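# Flip toast in pan with turner, set turner down

## Task

Using the steel turner if you like, flip the toast slice so it rests flat inside the frying pan with its browned side up. Afterwards put the turner down on the table, clear of both the pan and the hot plate. The hand and arm must never contact the toast, the heating plate of the hot plate, or any part of the pan other than its plastic handle; any such contact fails the job immediately. Pan and hot plate are free to move, and at the end the pan must sit level and centred on the hot plate.

## Robot and tools

Robot: one arm carrying a right-handed five-finger hand. Joints from base outward: shoulder pan, shoulder lift, elbow, wrist 1, wrist 2, wrist 3. Cameras: cam_head_left, cam_head_right (fixed) and cam_wrist (on the hand), each 896x504.

Scene frame: origin on the table top right under the arm base, +z up, +y to the left when facing along +x. Poses, velocities and targets in results use this frame. Offsets that you command are instead along the Hand target's own axes.

Hand point: a point fixed to the palm, about 0.15 m out from the wrist flange along the fingers and 0.05 m in front of the palm. Its +z runs along straight fingers, +y comes out of the palm, +x goes across the palm away from the thumb. Straight fingertips extend 0.06-0.07 m past it along +z and sit 0.06 m behind it (-y). A bracket on the little-finger side of the wrist also sticks out and can collide. With fingers level, the wrist can hang up to 0.11 m (palm down) or 0.23 m (palm up) below the point and hit the table first.

A ROW is 14 numbers, each in [-1, 1], in this order: dx, dy, dz, rx, ry, rz, little, ring, middle, index, thumb_bend, thumb_turn, force_limit, speed. The first six are an offset, not a pose: displacement and rotation vector measured from the Hand target as it stood when the action or move began, along that target's own axes. Scale: 1.0 = 0.6 m or 180 degrees. Every row of one action counts from the same start, not from the row before; repeating an offset moves further. Finger values: +1 open/straight, -1 closed/curled. thumb_turn +1 beside the palm, -1 opposite the fingers. force_limit maps -1..+1 to about 0..10 N at the fingertip (0..15 N for the two thumb motors). speed rises from near zero at -1 to full at +0.48 and stays full above. A 0 in a hand slot is a real command, so to keep the hand as is, resend the last six finger numbers plus force_limit and speed. For a soft grip close with speed -0.94 or lower.

Tools:
- execute_actions(actions, cameras): actions is a list of actions; each action is up to 15 rows, one per 1/30 s step, and a short action repeats its final row to fill 15 steps. Empty list just reports state and images.
- move(target, speed, blend, stop_force, zero, blocking, cameras): target is one 14-number row or a list of up to 15 rows, all offsets from the same starting Hand target. speed is m/s, 0.002-3.6 (default 0.25), one value or one per target; rotations limited to twice that in rad/s. blend in metres rounds corners of a list. stop_force, 3-120 N, ends the path when the wrist sensor feels that much push against the motion; unreliable for light or loose things and during turns; omit it when backing away from contact. zero (only with stop_force) true retakes the zero first. blocking=false returns after 0.5 s while motion continues (not allowed with stop_force). Result adds a move: line such as done, off_target, moving, held or fault, plus limits (paced = pose clipped, held = steps withheld). done does not prove nothing was touched.
- wait(seconds 0-10), stop(), zoom_image(camera, region [x0,y0,x1,y1] pixels, max 504x504), show_instructions(), zero_wrist_force(), finished_scene(scene = current scene number).

Result lines: end_effector_position (m) and end_effector_quat_wxyz in scene frame, velocities, Hand target (last commanded pose after clipping; your next offsets start here), Joint positions and torques, Wrist force/torque along the hand's own axes plus the peak since last shown, hand_measured, hand_stopped_by (moving, target, force, stalled, fault), hand_load_n (positive = finger pushed open), motor temperatures. Lines can be omitted when unchanged or within noise. Readings may be off by a few cm.

Control notes: commanded orientation is clipped to within 32 degrees of the measured one each step. The hand often stops short of the Hand target; resend the gap as an offset. To stop pressing, command back past the current hand point. Avoid paths near the arm's base, which can flip the shoulder posture. The arm is stiff: overshooting a firm contact can trigger a fault stop. A torque fault (wrist joints 25.4 N m, others 136 N m) or roughly 150 N outside force halts the arm 10 s. Motors heat when loaded or stretched; at 85 C the brakes lock for 30-60 s.

Gripping: with thumb turned in front, the hand holds objects about 0.035-0.065 m thick, handles down to about 0.025 m. A motor moves only when its target changes by 0.002 or more; to squeeze harder raise force_limit and send a more-closed target.

Avoid: touching toast, heating plate or pan body; knocking the pan off centre or tilting it; dropping or flinging the turner; letting anything leave the table; fast impacts and heavy pushes.

Each tool is called after "Emit:" as a command line: name --argument value for each argument, lists and objects as JSON in quotes; but a table of rows of numbers goes row by row, as --pt "numbers of a row", without its own name.

Reference images:

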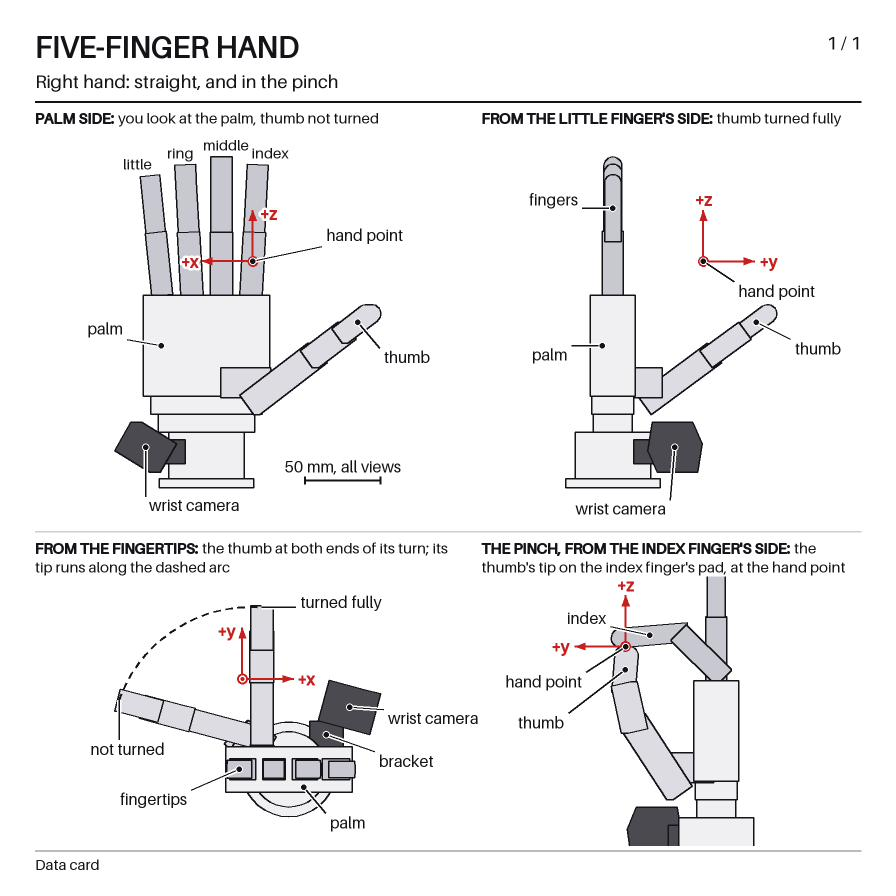

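## Session

Emit:
execute_actions --actions '[]' --cameras '["all"]'

Scene clock: 0.00 s.
end_effector_position=(+0.2780, -0.2599, +0.3307) hand_measured=(+1.000, +1.000, +1.000, +1.000, +1.000, +1.000) hand_load_n=(+0.0, +0.0, +0.0, +0.0, +0.0, +0.0) hand_stopped_by=(target, target, target, target, target, target) hand_force_limit=0.00 hand_speed=-0.80 end_effector_quat_wxyz=(+0.158, -0.070, +0.847, -0.503)
Joint positions: [-2.045 -1.701 2.18 0.501 0.853 -3.168]
Joint velocities: within noise
Joint torques (N m): no reading
Motor temperatures (°C): [26 26 24 37 38 27]
Wrist force (N): no reading
Wrist torque (N m): no reading
Wrist force, peak (N): no reading
Hand target: +0.2780, -0.2599, +0.3307; +0.158, -0.070, +0.847, -0.503

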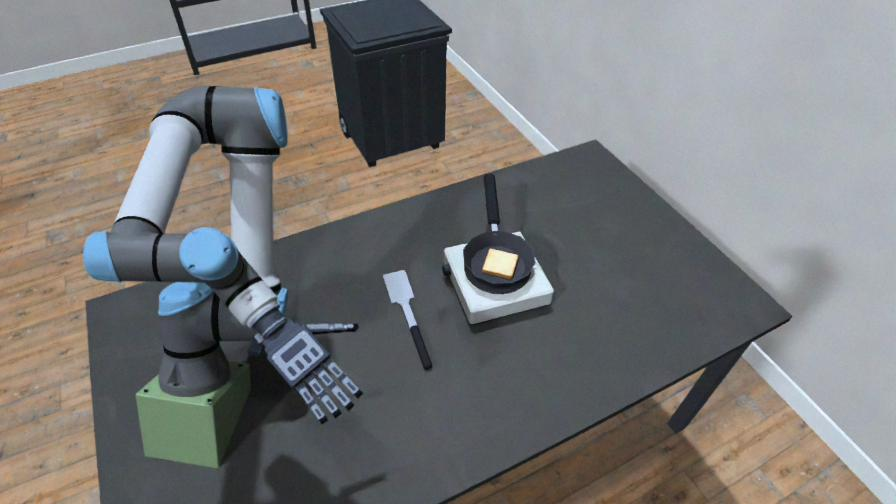

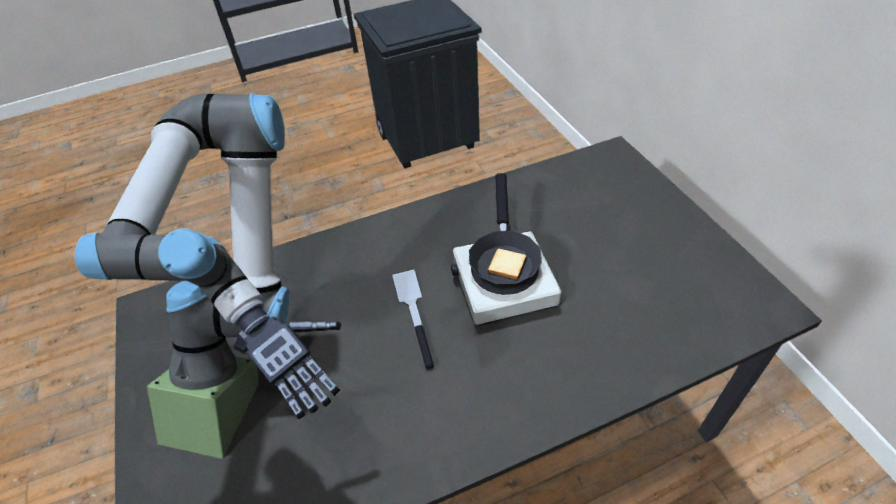

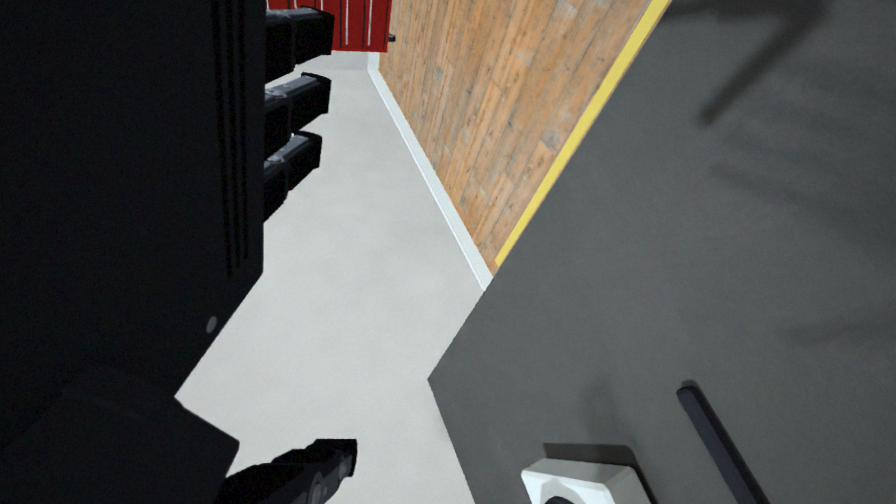

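Emit:
zoom_image --camera "cam_head_left" --region '[360, 160, 580, 390]'

Emit:
zoom_image --camera "cam_head_right" --region '[370, 160, 590, 390]'

Scaled by 2.191.

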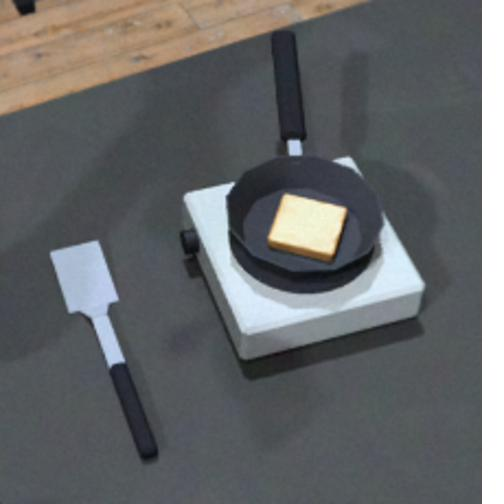

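Scaled by 2.191.

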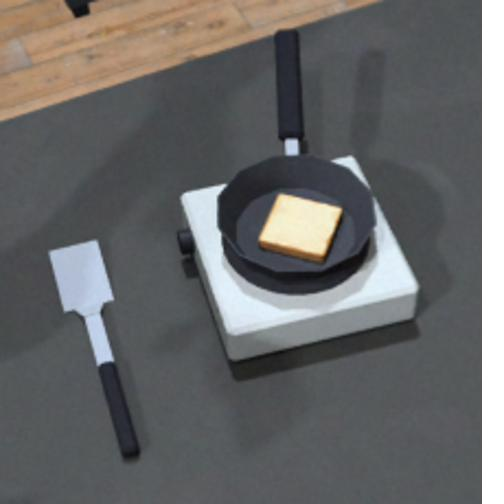

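Emit:
zoom_image --camera "cam_head_left" --region '[430, 215, 570, 325]'

Emit:
zoom_image --camera "cam_head_right" --region '[435, 215, 575, 325]'

Emit:
zoom_image --camera "cam_head_left" --region '[370, 255, 450, 380]'

Emit:
zoom_image --camera "cam_head_right" --region '[380, 255, 460, 380]'

Emit:
zoom_image --camera "cam_head_left" --region '[440, 165, 560, 265]'

Emit:
zoom_image --camera "cam_head_right" --region '[450, 165, 570, 265]'

Scaled by 3.600.

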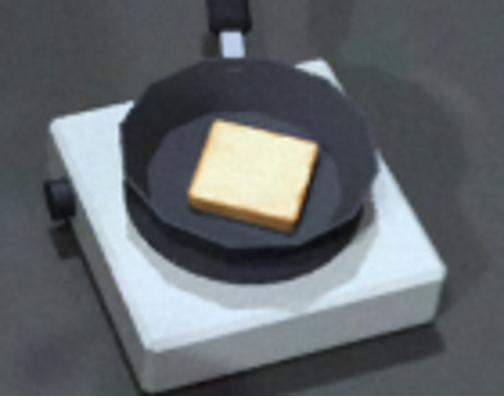

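Scaled by 3.600.

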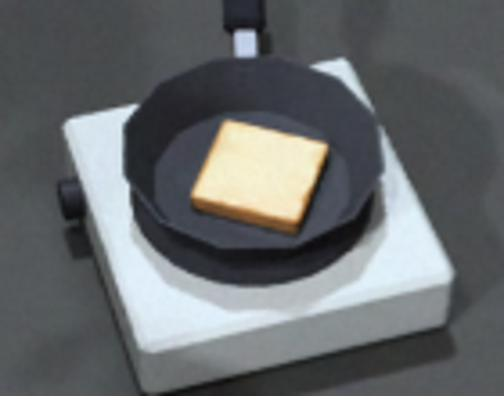

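Scaled by 4.032.

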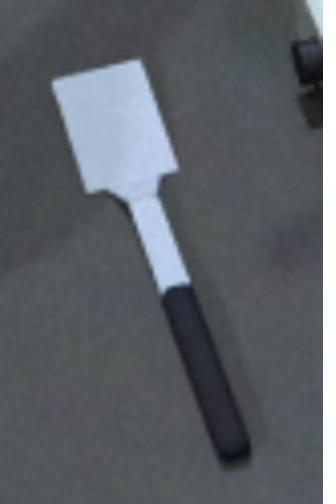

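Scaled by 4.032.

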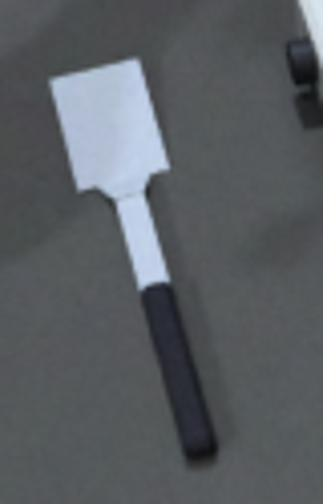

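Scaled by 4.200.

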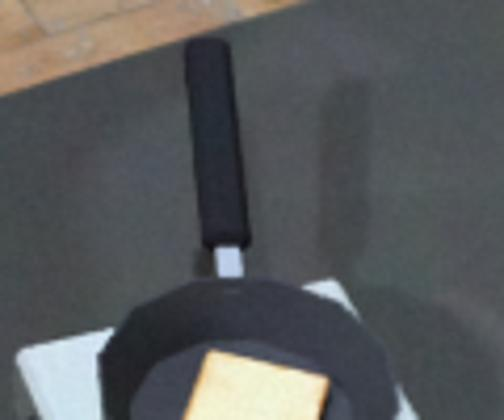

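Scaled by 4.200.

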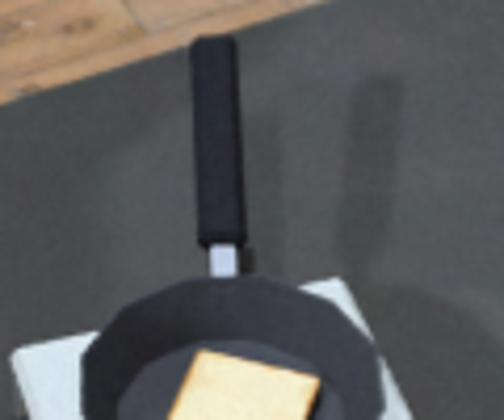

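Emit:
move --target '[-0.0738, 0.0685, -0.0758, -0.1248, -0.2598, -0.2585, 1, 1, 1, 1, 1, 1, 0, -0.8]' --speed 0.4 --cameras '["all"]'

Scene clock: 98.47 s.
end_effector_position=(+0.3060, -0.1900, +0.3237) hand_measured=(+1.000, +1.000, +1.000, +1.000, +1.000, +1.000) hand_load_n=(+0.0, -0.5, +0.0, +0.0, +0.0, -0.5) hand_stopped_by=(target, target, target, target, target, target) hand_force_limit=0.00 hand_speed=-0.80 end_effector_quat_wxyz=(+0.249, -0.602, +0.700, -0.291) end_effector_velocity=(+0.000, +0.000, +0.000) end_effector_angular_velocity=(-0.002, -0.001, +0.003)
Joint positions: [-1.934 -1.239 1.982 1.419 0.615 -4.895]
Joint velocities: [0 -0.001 0.001 0.002 -0.001 -0.005]
Joint torques (N m): [-7.1 -22.42 -14.44 3.52 -1 -2.21]
Wrist force (N): [-0.2 0.0 0.9]
Wrist torque (N m): [0.04 -0.04 -0.03]
Wrist force, peak (N): [-0.1 -0.1 1.5]
Hand target: +0.3060, -0.1900, +0.3237; +0.249, -0.602, +0.700, -0.291
Off the commanded pose: 0.000 m, 0 deg.
move: done
camera_calibration:
cam_wrist: T_world_to_cam=[[-0.718799, -0.185815, -0.669926, 0.395304], [-0.439549, 0.868047, 0.230849, 0.225129], [0.538632, 0.460399, -0.705626, 0.264632], [0, 0, 0, 1]] pos_world=[0.24056, -0.243805, 0.399585]

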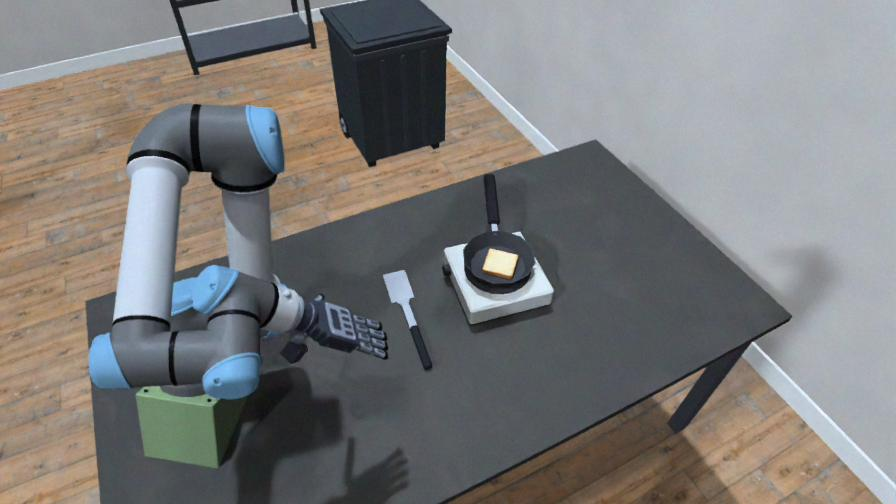

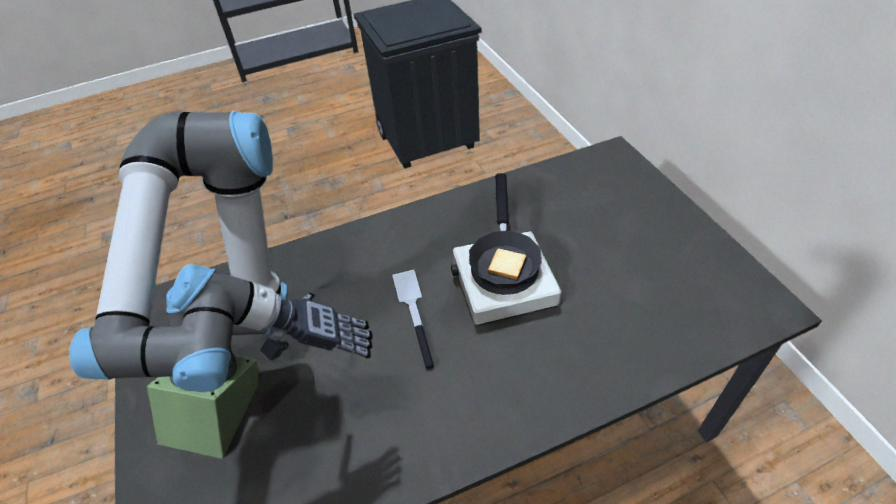

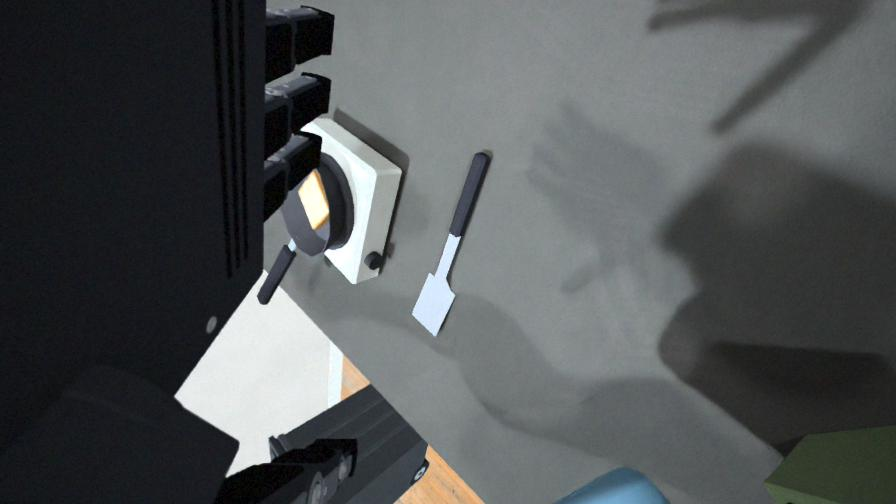

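Emit:
zoom_image --camera "cam_wrist" --region '[360, 130, 540, 350]'

Emit:
zoom_image --camera "cam_wrist" --region '[250, 100, 420, 310]'

Scaled by 2.291.

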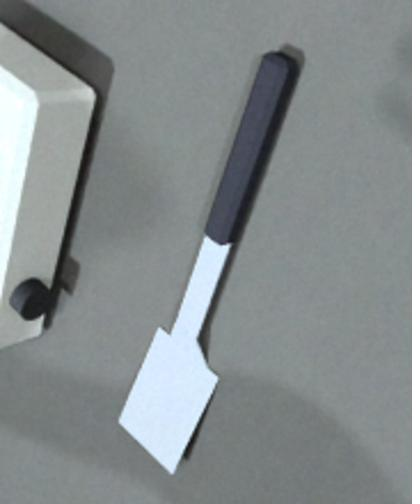

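Scaled by 2.400.

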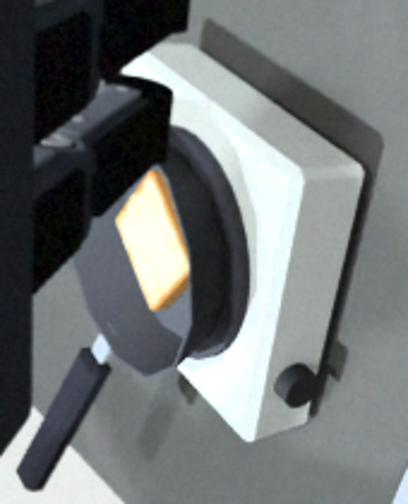

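Emit:
move --target '[-0.275, 0.0015, 0.4548, 0.0833, 0, 0, 1, 1, 1, 1, 1, 1, 0, -0.8]' --speed 0.3 --cameras '["all"]'

Scene clock: 169.63 s.
end_effector_position=(+0.5210, -0.0559, +0.1302) hand_measured=(+1.000, +1.000, +1.000, +1.000, +1.000, +1.000) hand_load_n=(+0.0, +0.0, +0.0, +0.0, +0.0, -0.5) hand_stopped_by=(target, target, target, target, target, target) hand_force_limit=0.00 hand_speed=-0.80 end_effector_quat_wxyz=(+0.326, -0.565, +0.656, -0.380) end_effector_velocity=(+0.002, -0.002, +0.001) end_effector_angular_velocity=(-0.004, -0.004, -0.002)
Joint positions: [-1.108 -1.518 2.217 -0.236 0.633 -3.068]
Joint velocities: [0.001 0 -0.001 -0.008 0.005 0.006]
Joint torques (N m): [-1.9 -5.41 -11.11 -2.45 1.36 2.48]
Wrist force (N): [-0.2 -0.3 0.6]
Wrist torque (N m): [-0.05 -0.03 -0.14]
Wrist force, peak (N): [-1.7 0.1 1.6]
Hand target: +0.5210, -0.0559, +0.1302; +0.326, -0.565, +0.656, -0.380
Off the commanded pose: 0.000 m, 0 deg.
move: done
camera_calibration:
cam_wrist: T_world_to_cam=[[-0.52446, -0.215703, -0.823659, 0.362363], [-0.48006, 0.873865, 0.0768249, 0.289379], [0.703195, 0.435697, -0.561858, -0.155346], [0, 0, 0, 1]] pos_world=[0.438202, -0.107031, 0.188949]

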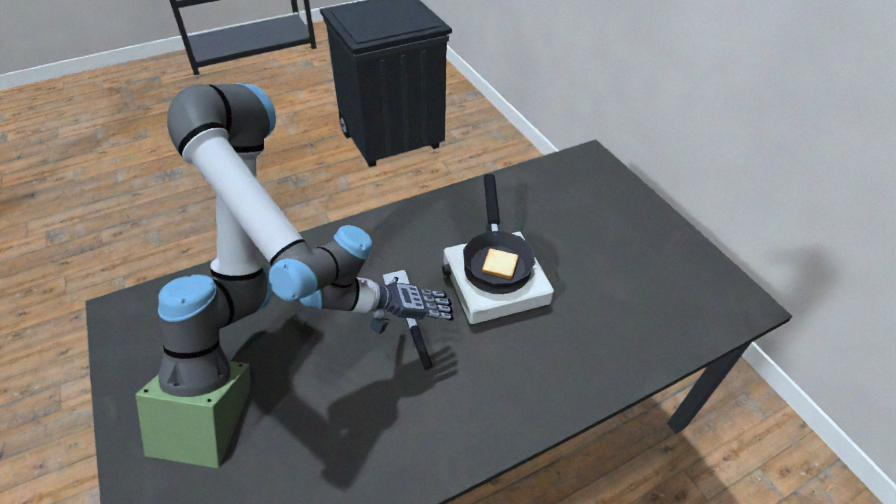

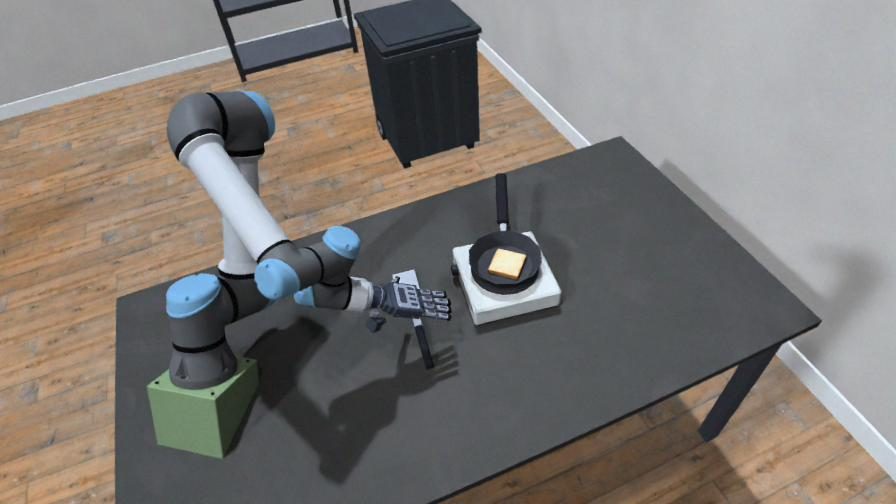

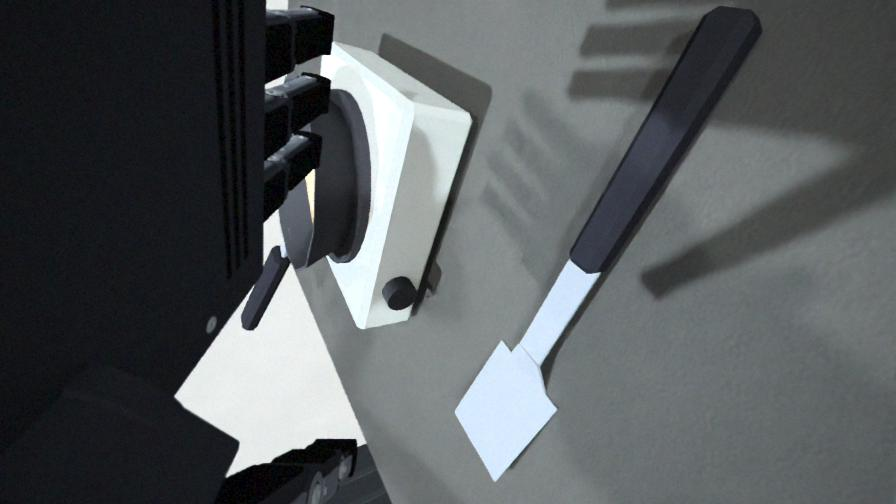

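Emit:
zoom_image --camera "cam_wrist" --region '[440, 240, 640, 500]'

Emit:
zoom_image --camera "cam_wrist" --region '[560, 0, 780, 290]'

Emit:
zoom_image --camera "cam_wrist" --region '[240, 20, 480, 340]'

Scaled by 1.938.

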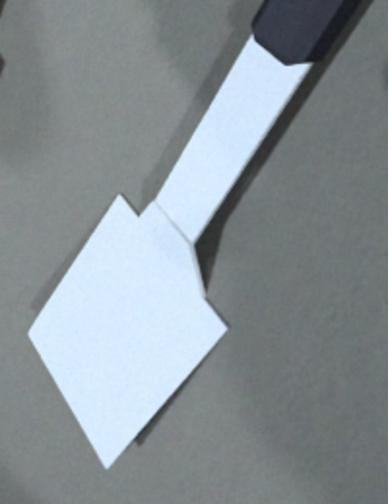

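Scaled by 1.738.

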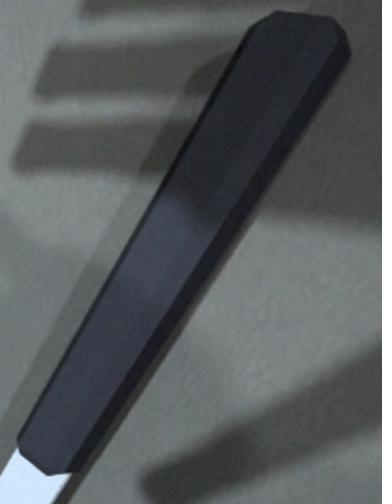

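Scaled by 1.575.

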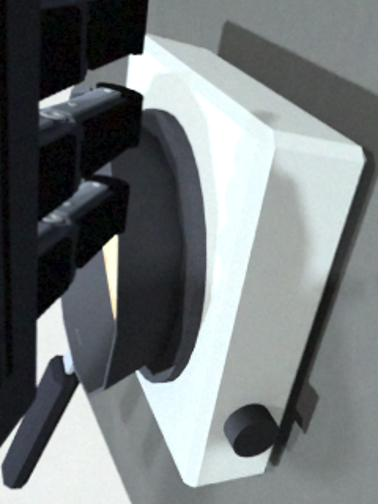

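Emit:
move --target '[-0.0032, 0.0893, 0.0625, 0.0833, 0, 0, 0.5, 0.5, 0.5, 0.5, 0.2, -1, 0, 0]' --speed 0.1 --cameras '["all"]'

Scene clock: 256.13 s.
end_effector_position=(+0.5270, -0.0548, +0.0650) hand_measured=(+0.500, +0.500, +0.500, +0.500, +0.200, -1.000) hand_load_n=(+0.0, +0.0, -0.5, +0.0, +0.0, +0.0) hand_stopped_by=(target, target, target, target, target, target) hand_force_limit=0.00 hand_speed=0.00 end_effector_quat_wxyz=(+0.397, -0.517, +0.601, -0.462) end_effector_velocity=(+0.001, -0.001, +0.001) end_effector_angular_velocity=(-0.004, -0.004, +0.002)
Joint positions: [-0.981 -1.395 2.484 -1.046 0.823 -2.731]
Joint velocities: [0 0 -0.001 -0.005 0 0]
Joint torques (N m): [-12.87 -18.52 -12.46 -3.76 1.92 -1.18]
Wrist force (N): [-0.7 0.3 0.0]
Wrist torque (N m): [0.07 0.09 -0.07]
Wrist force, peak (N): [-1.0 1.1 0.0]
Hand target: +0.5270, -0.0549, +0.0650; +0.397, -0.517, +0.601, -0.462
Off the commanded pose: 0.000 m, 0 deg.
move: done
camera_calibration:
cam_wrist: T_world_to_cam=[[-0.297492, -0.250056, -0.921396, 0.196797], [-0.479506, 0.873672, -0.0822857, 0.306337], [0.825574, 0.417335, -0.379814, -0.27391], [0, 0, 0, 1]] pos_world=[0.431569, -0.104116, 0.1025]

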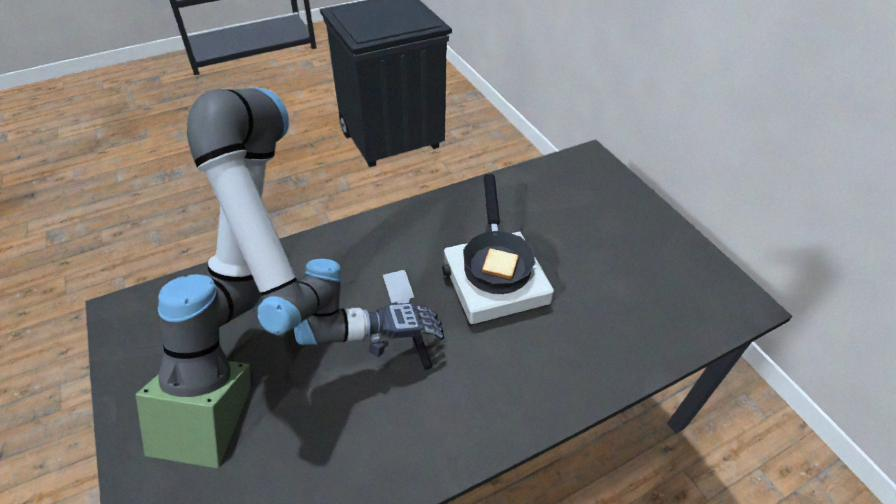

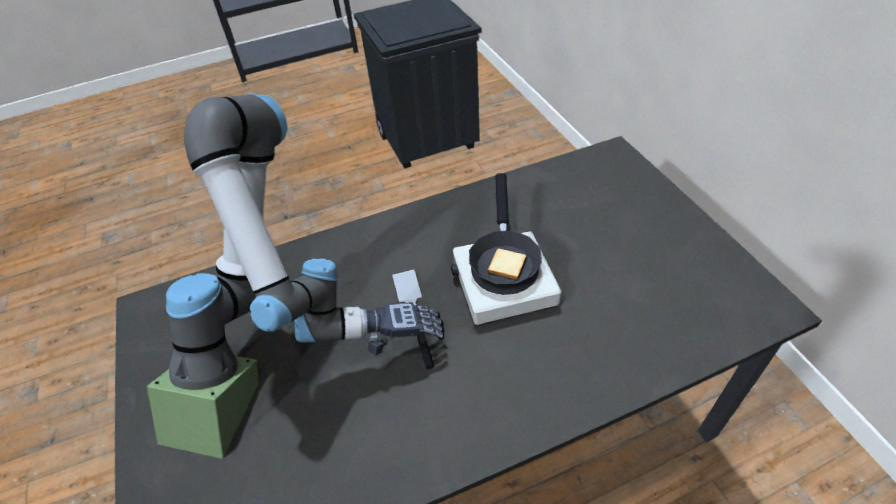

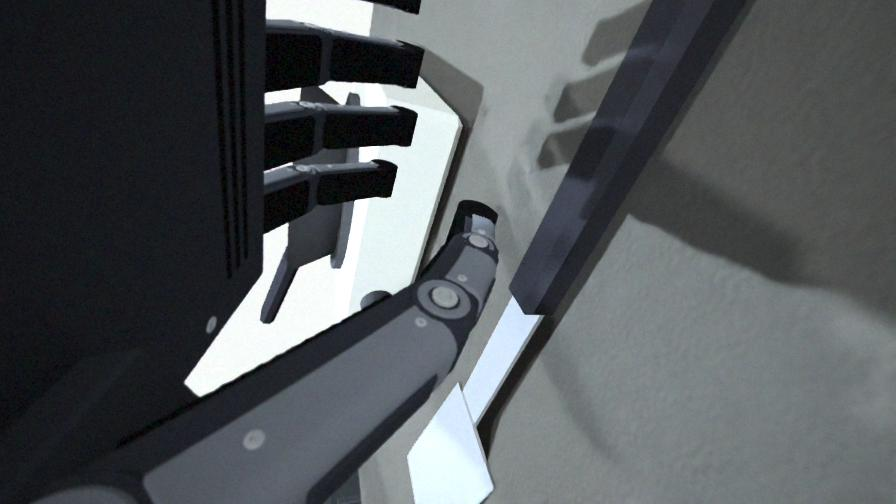

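Emit:
zoom_image --camera "cam_wrist" --region '[360, 180, 660, 504]'

Scaled by 1.556.

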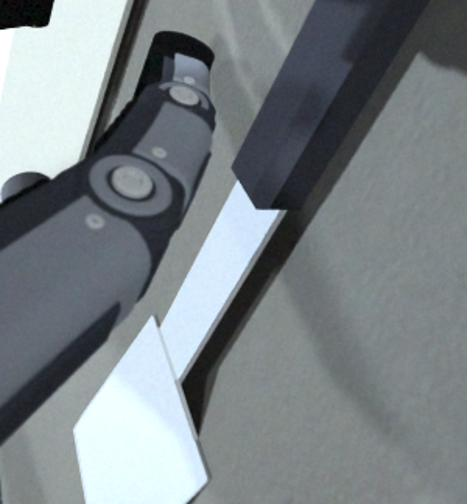

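Emit:
move --target '[0, 0.0676, 0.0103, 0, 0, 0, 0.5, 0.5, 0.5, 0.5, 0.2, -1, 0, 0]' --speed 0.06 --stop_force 5 --cameras '["cam_wrist"]'

Scene clock: 280.10 s.
end_effector_position=(+0.5225, -0.0542, +0.0242) hand_measured=(+0.500, +0.500, +0.500, +0.500, +0.200, -1.000) hand_load_n=(+0.0, +0.0, +0.0, +0.0, +0.0, +0.0) hand_stopped_by=(target, target, target, target, target, target) hand_force_limit=0.00 hand_speed=0.00 end_effector_quat_wxyz=(+0.397, -0.517, +0.601, -0.462)
Joint positions: [-0.916 -1.262 2.501 -1.199 0.888 -2.728]
Joint torques (N m): [-18.16 -25.43 -15.22 -2.64 0.94 -1.35]
Wrist force (N): [-0.7 0.0 0.1]
Wrist torque (N m): [0.00 0.09 -0.05]
Wrist force, peak (N): [-1.2 0.2 -0.1]
Hand target: +0.5225, -0.0542, +0.0242; +0.397, -0.517, +0.601, -0.462
Off the commanded pose: 0.000 m, 0 deg.
move: done
camera_calibration:
cam_wrist: T_world_to_cam=[[-0.297347, -0.250088, -0.921434, 0.157983], [-0.479488, 0.873672, -0.0823935, 0.300345], [0.825637, 0.417317, -0.379698, -0.286059], [0, 0, 0, 1]] pos_world=[0.427169, -0.103516, 0.0617012]
Images, in order (width x height): cam_wrist 896x504.

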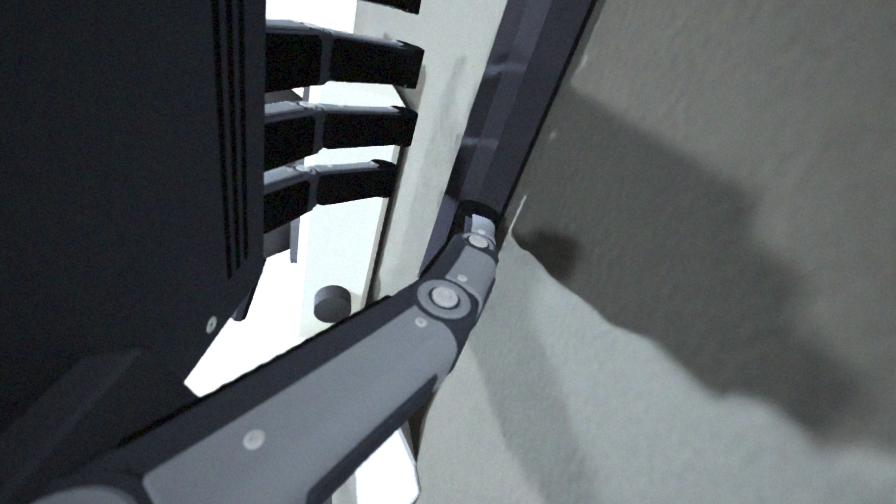

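Emit:
move --target '[0, 0.0145, 0.0039, 0, 0, 0, 0.5, 0.5, 0.5, 0.5, 0.2, -1, 0, 0]' --speed 0.02 --stop_force 4 --cameras '["cam_wrist"]'

Scene clock: 294.47 s.
end_effector_position=(+0.5226, -0.0543, +0.0152) hand_measured=(+0.500, +0.500, +0.500, +0.500, +0.200, -1.000) hand_load_n=(+0.0, +0.0, -0.5, +0.0, +0.0, +0.0) hand_stopped_by=(target, target, target, target, target, target) hand_force_limit=0.00 hand_speed=0.00 end_effector_quat_wxyz=(+0.397, -0.517, +0.601, -0.462)
Joint positions: [-0.9 -1.231 2.5 -1.23 0.904 -2.727]
Joint torques (N m): [-17.91 -29.28 -2.83 1.3 -0.51 1.43]
Wrist force (N): [-0.5 0.0 0.4]
Wrist torque (N m): [0.00 0.06 -0.05]
Wrist force, peak (N): [-1.2 0.2 -0.1]
Hand target: +0.5225, -0.0543, +0.0152; +0.397, -0.517, +0.601, -0.462
Off the commanded pose: 0.000 m, 0 deg.
move: done
camera_calibration:
cam_wrist: T_world_to_cam=[[-0.297305, -0.250169, -0.921426, 0.149663], [-0.479515, 0.873649, -0.0824785, 0.299618], [0.825636, 0.417316, -0.3797, -0.289477], [0, 0, 0, 1]] pos_world=[0.427169, -0.103516, 0.0527016]
Images, in order (width x height): cam_wrist 896x504.

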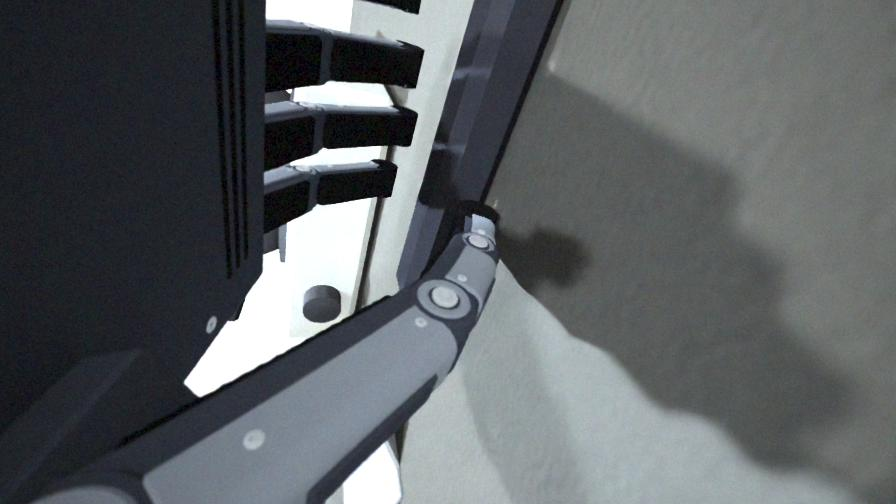

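Emit:
zoom_image --camera "cam_wrist" --region '[380, 120, 620, 340]'

Scaled by 2.100.

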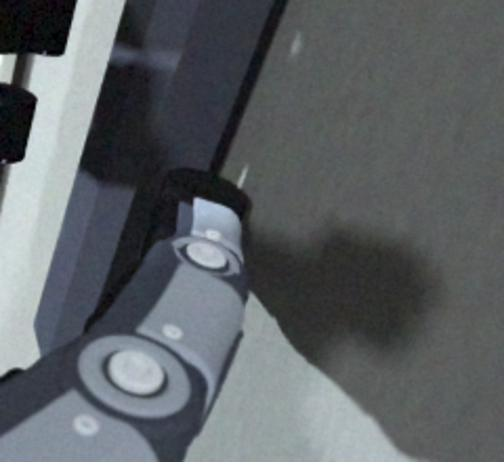

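Emit:
move --target '[0, 0, 0, 0, 0, 0, -0.3, -0.3, -0.3, -0.3, 0.2, -1, -0.3, -0.75]' --speed 0.02 --cameras '["cam_wrist"]'

Scene clock: 304.83 s.
end_effector_position=(+0.5226, -0.0543, +0.0153) hand_measured=(-0.004, +0.018, +0.066, +0.000, +0.200, -1.000) hand_load_n=(+5.5, +4.5, +4.5, +11.5, +4.0, +1.0) hand_stopped_by=(force, force, force, force, target, target) hand_force_limit=-0.30 hand_speed=-0.75 end_effector_quat_wxyz=(+0.397, -0.517, +0.601, -0.462)
Joint positions: [-0.9 -1.231 2.5 -1.23 0.904 -2.727]
Joint torques (N m): [-14.53 -19.15 -3.9 0.45 -0.17 -1.33]
Wrist force (N): [-1.2 -12.1 3.4]
Wrist torque (N m): [0.20 -0.10 -0.24]
Wrist force, peak (N): [-1.2 -12.7 4.1]
Hand target: +0.5225, -0.0543, +0.0152; +0.397, -0.517, +0.601, -0.462
Off the commanded pose: 0.000 m, 0 deg.
move: done
camera_calibration:
cam_wrist: T_world_to_cam=[[-0.297282, -0.25026, -0.921408, 0.149736], [-0.47947, 0.873663, -0.0825965, 0.299614], [0.825671, 0.417233, -0.379717, -0.289461], [0, 0, 0, 1]] pos_world=[0.427169, -0.103517, 0.0528022]
Images, in order (width x height): cam_wrist 896x504.

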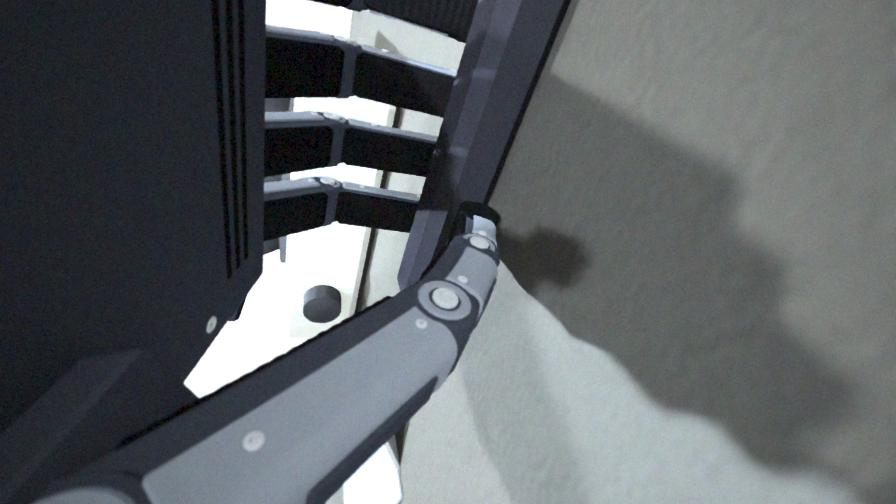

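Emit:
move --target '[0, -0.0032, -0.0009, 0, 0, 0, -0.3, -0.3, -0.3, -0.3, 0.2, -1, -0.3, -0.75]' --speed 0.01 --cameras '[]'

Scene clock: 312.60 s.
end_effector_position=(+0.5225, -0.0542, +0.0172) hand_measured=(-0.004, +0.018, +0.064, +0.000, +0.202, -1.000) hand_load_n=(+2.5, +1.0, +0.0, +8.5, +9.5, +0.5) hand_stopped_by=(force, force, force, force, target, target) hand_force_limit=-0.30 hand_speed=-0.75 end_effector_quat_wxyz=(+0.397, -0.517, +0.601, -0.462)
Joint positions: [-0.903 -1.238 2.5 -1.223 0.9 -2.727]
Joint torques (N m): [-13.7 -20.13 -3.43 -0.08 0.24 -2.15]
Wrist force (N): [-1.7 1.6 0.5]
Wrist torque (N m): [0.07 0.24 -0.16]
Wrist force, peak (N): [-0.9 -12.6 3.3]
Hand target: +0.5225, -0.0542, +0.0172; +0.397, -0.517, +0.601, -0.462
Off the commanded pose: 0.000 m, 0 deg.
move: done
No camera images: "cameras" was empty.

Emit:
move --target '[0, 0, 0, 0, 0, 0, -0.35, -0.35, -0.4, -0.3, 0.2, -1, -0.4, -0.8]' --speed 0.01 --cameras '["all"]'

Scene clock: 315.67 s.
end_effector_position=(+0.5225, -0.0542, +0.0172) hand_measured=(-0.020, +0.002, -0.004, +0.000, +0.202, -1.000) hand_load_n=(+1.0, +2.0, +13.0, +7.0, +13.0, +3.0) hand_stopped_by=(force, force, force, force, target, target) hand_force_limit=-0.40 hand_speed=-0.80 end_effector_quat_wxyz=(+0.397, -0.517, +0.601, -0.462)
Joint positions: [-0.903 -1.238 2.5 -1.223 0.901 -2.727]
Joint torques (N m): [-4.37 -5.39 -14.43 -3.11 1.99 -2.07]
Wrist force (N): [-1.5 1.4 0.3]
Wrist torque (N m): [0.10 0.23 -0.10]
Wrist force, peak (N): [-2.0 1.9 0.4]
Hand target: +0.5225, -0.0542, +0.0172; +0.397, -0.517, +0.601, -0.462
Off the commanded pose: 0.000 m, 0 deg.
move: done
camera_calibration:
cam_wrist: T_world_to_cam=[[-0.297325, -0.250179, -0.921416, 0.151514], [-0.479442, 0.873686, -0.0825115, 0.299757], [0.825671, 0.417233, -0.379715, -0.288739], [0, 0, 0, 1]] pos_world=[0.427169, -0.103517, 0.0547018]

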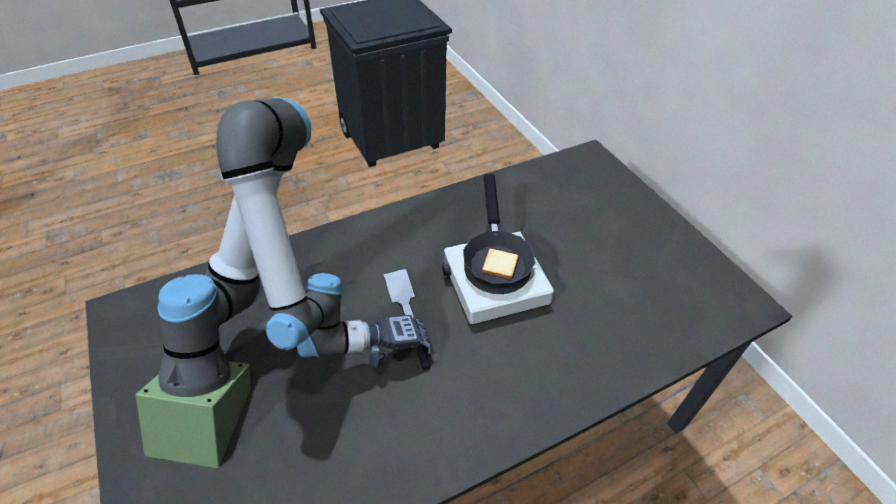

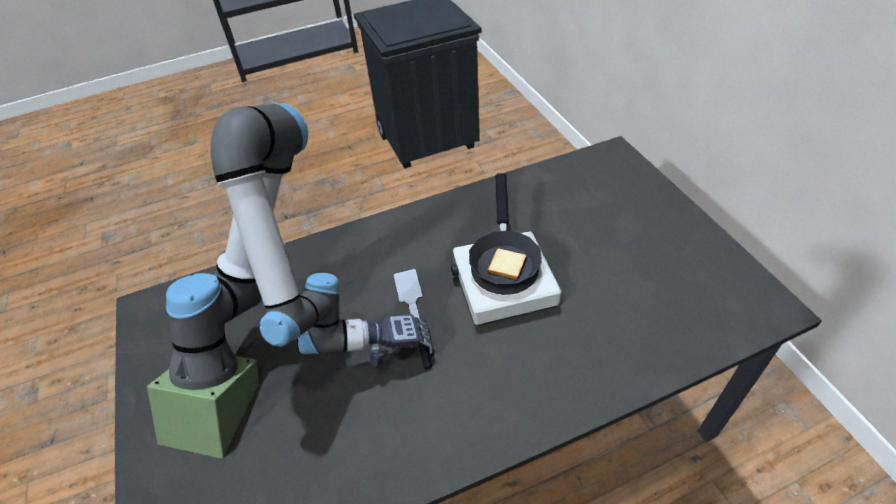

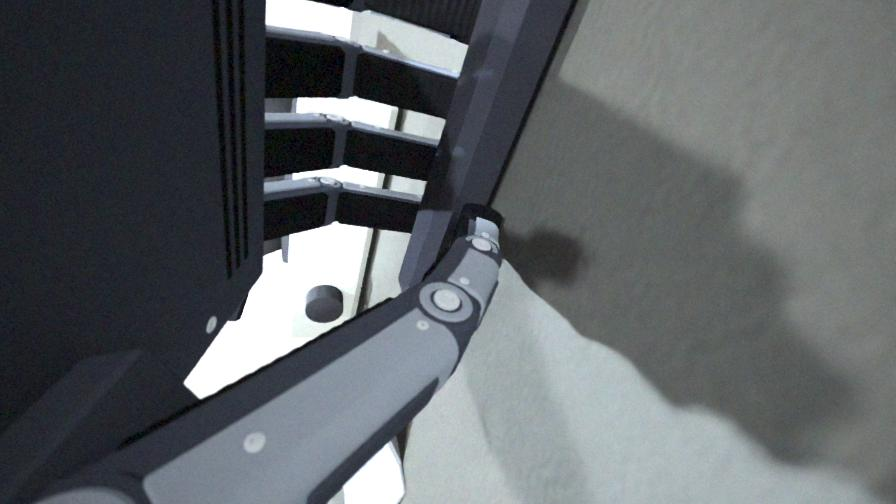

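Emit:
move --target '[0, -0.1, -0.0268, 0, 0, 0, -0.35, -0.35, -0.4, -0.3, 0.2, -1, -0.4, -0.8]' --speed 0.04 --cameras '["all"]'

Scene clock: 319.57 s.
end_effector_position=(+0.5225, -0.0542, +0.0794) hand_measured=(-0.020, +0.002, -0.004, +0.000, +0.204, -1.000) hand_load_n=(+2.0, +0.5, +11.5, +6.5, +15.0, +3.0) hand_stopped_by=(force, force, force, force, target, target) hand_force_limit=-0.40 hand_speed=-0.80 end_effector_quat_wxyz=(+0.397, -0.517, +0.601, -0.462)
Joint positions: [-1.018 -1.448 2.492 -1 0.786 -2.734]
Joint torques (N m): [-3.1 0.62 -7.72 -2.92 2.43 -1.63]
Wrist force (N): [-1.7 2.3 0.1]
Wrist torque (N m): [0.20 0.33 -0.30]
Wrist force, peak (N): [-1.6 2.8 0.4]
Hand target: +0.5225, -0.0542, +0.0793; +0.397, -0.517, +0.601, -0.462
Off the commanded pose: 0.000 m, 0 deg.
move: done
camera_calibration:
cam_wrist: T_world_to_cam=[[-0.297196, -0.250422, -0.921392, 0.208744], [-0.479524, 0.873617, -0.0827665, 0.304948], [0.82567, 0.417232, -0.379719, -0.26512], [0, 0, 0, 1]] pos_world=[0.427169, -0.103517, 0.116903]

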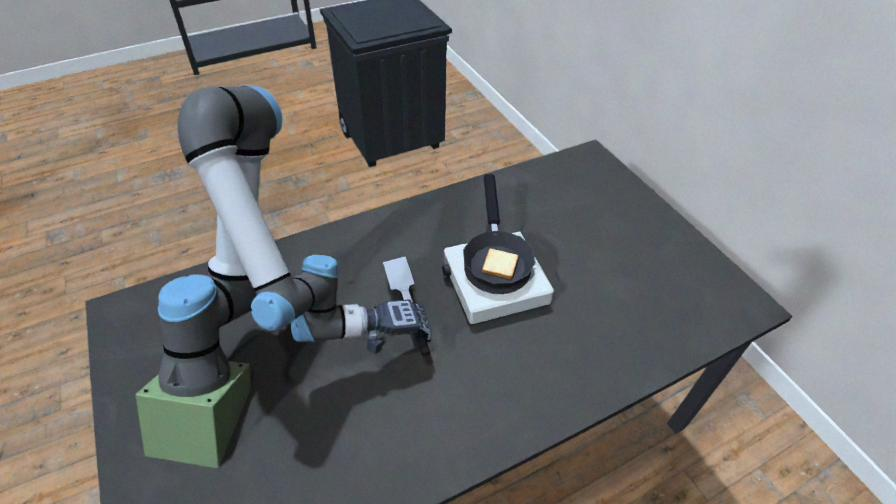

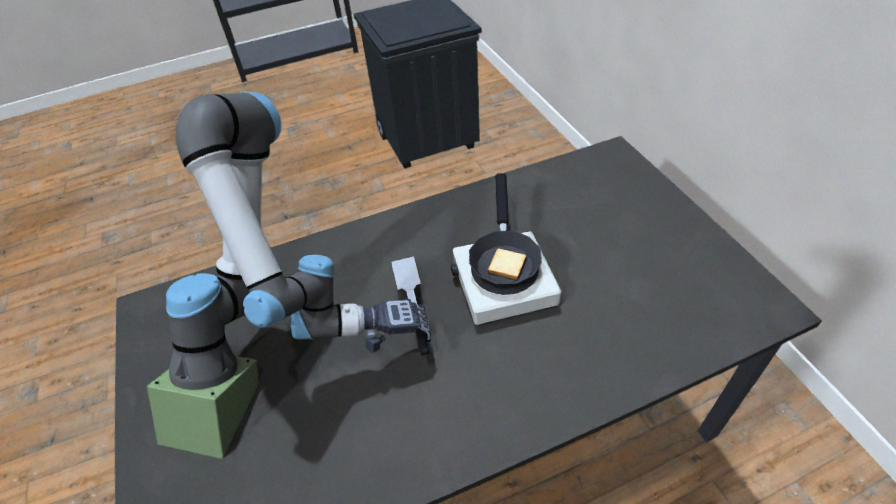

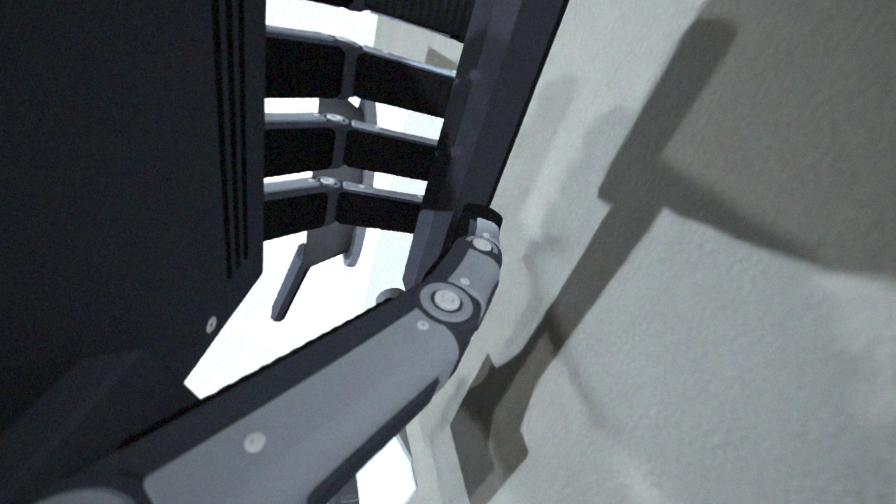

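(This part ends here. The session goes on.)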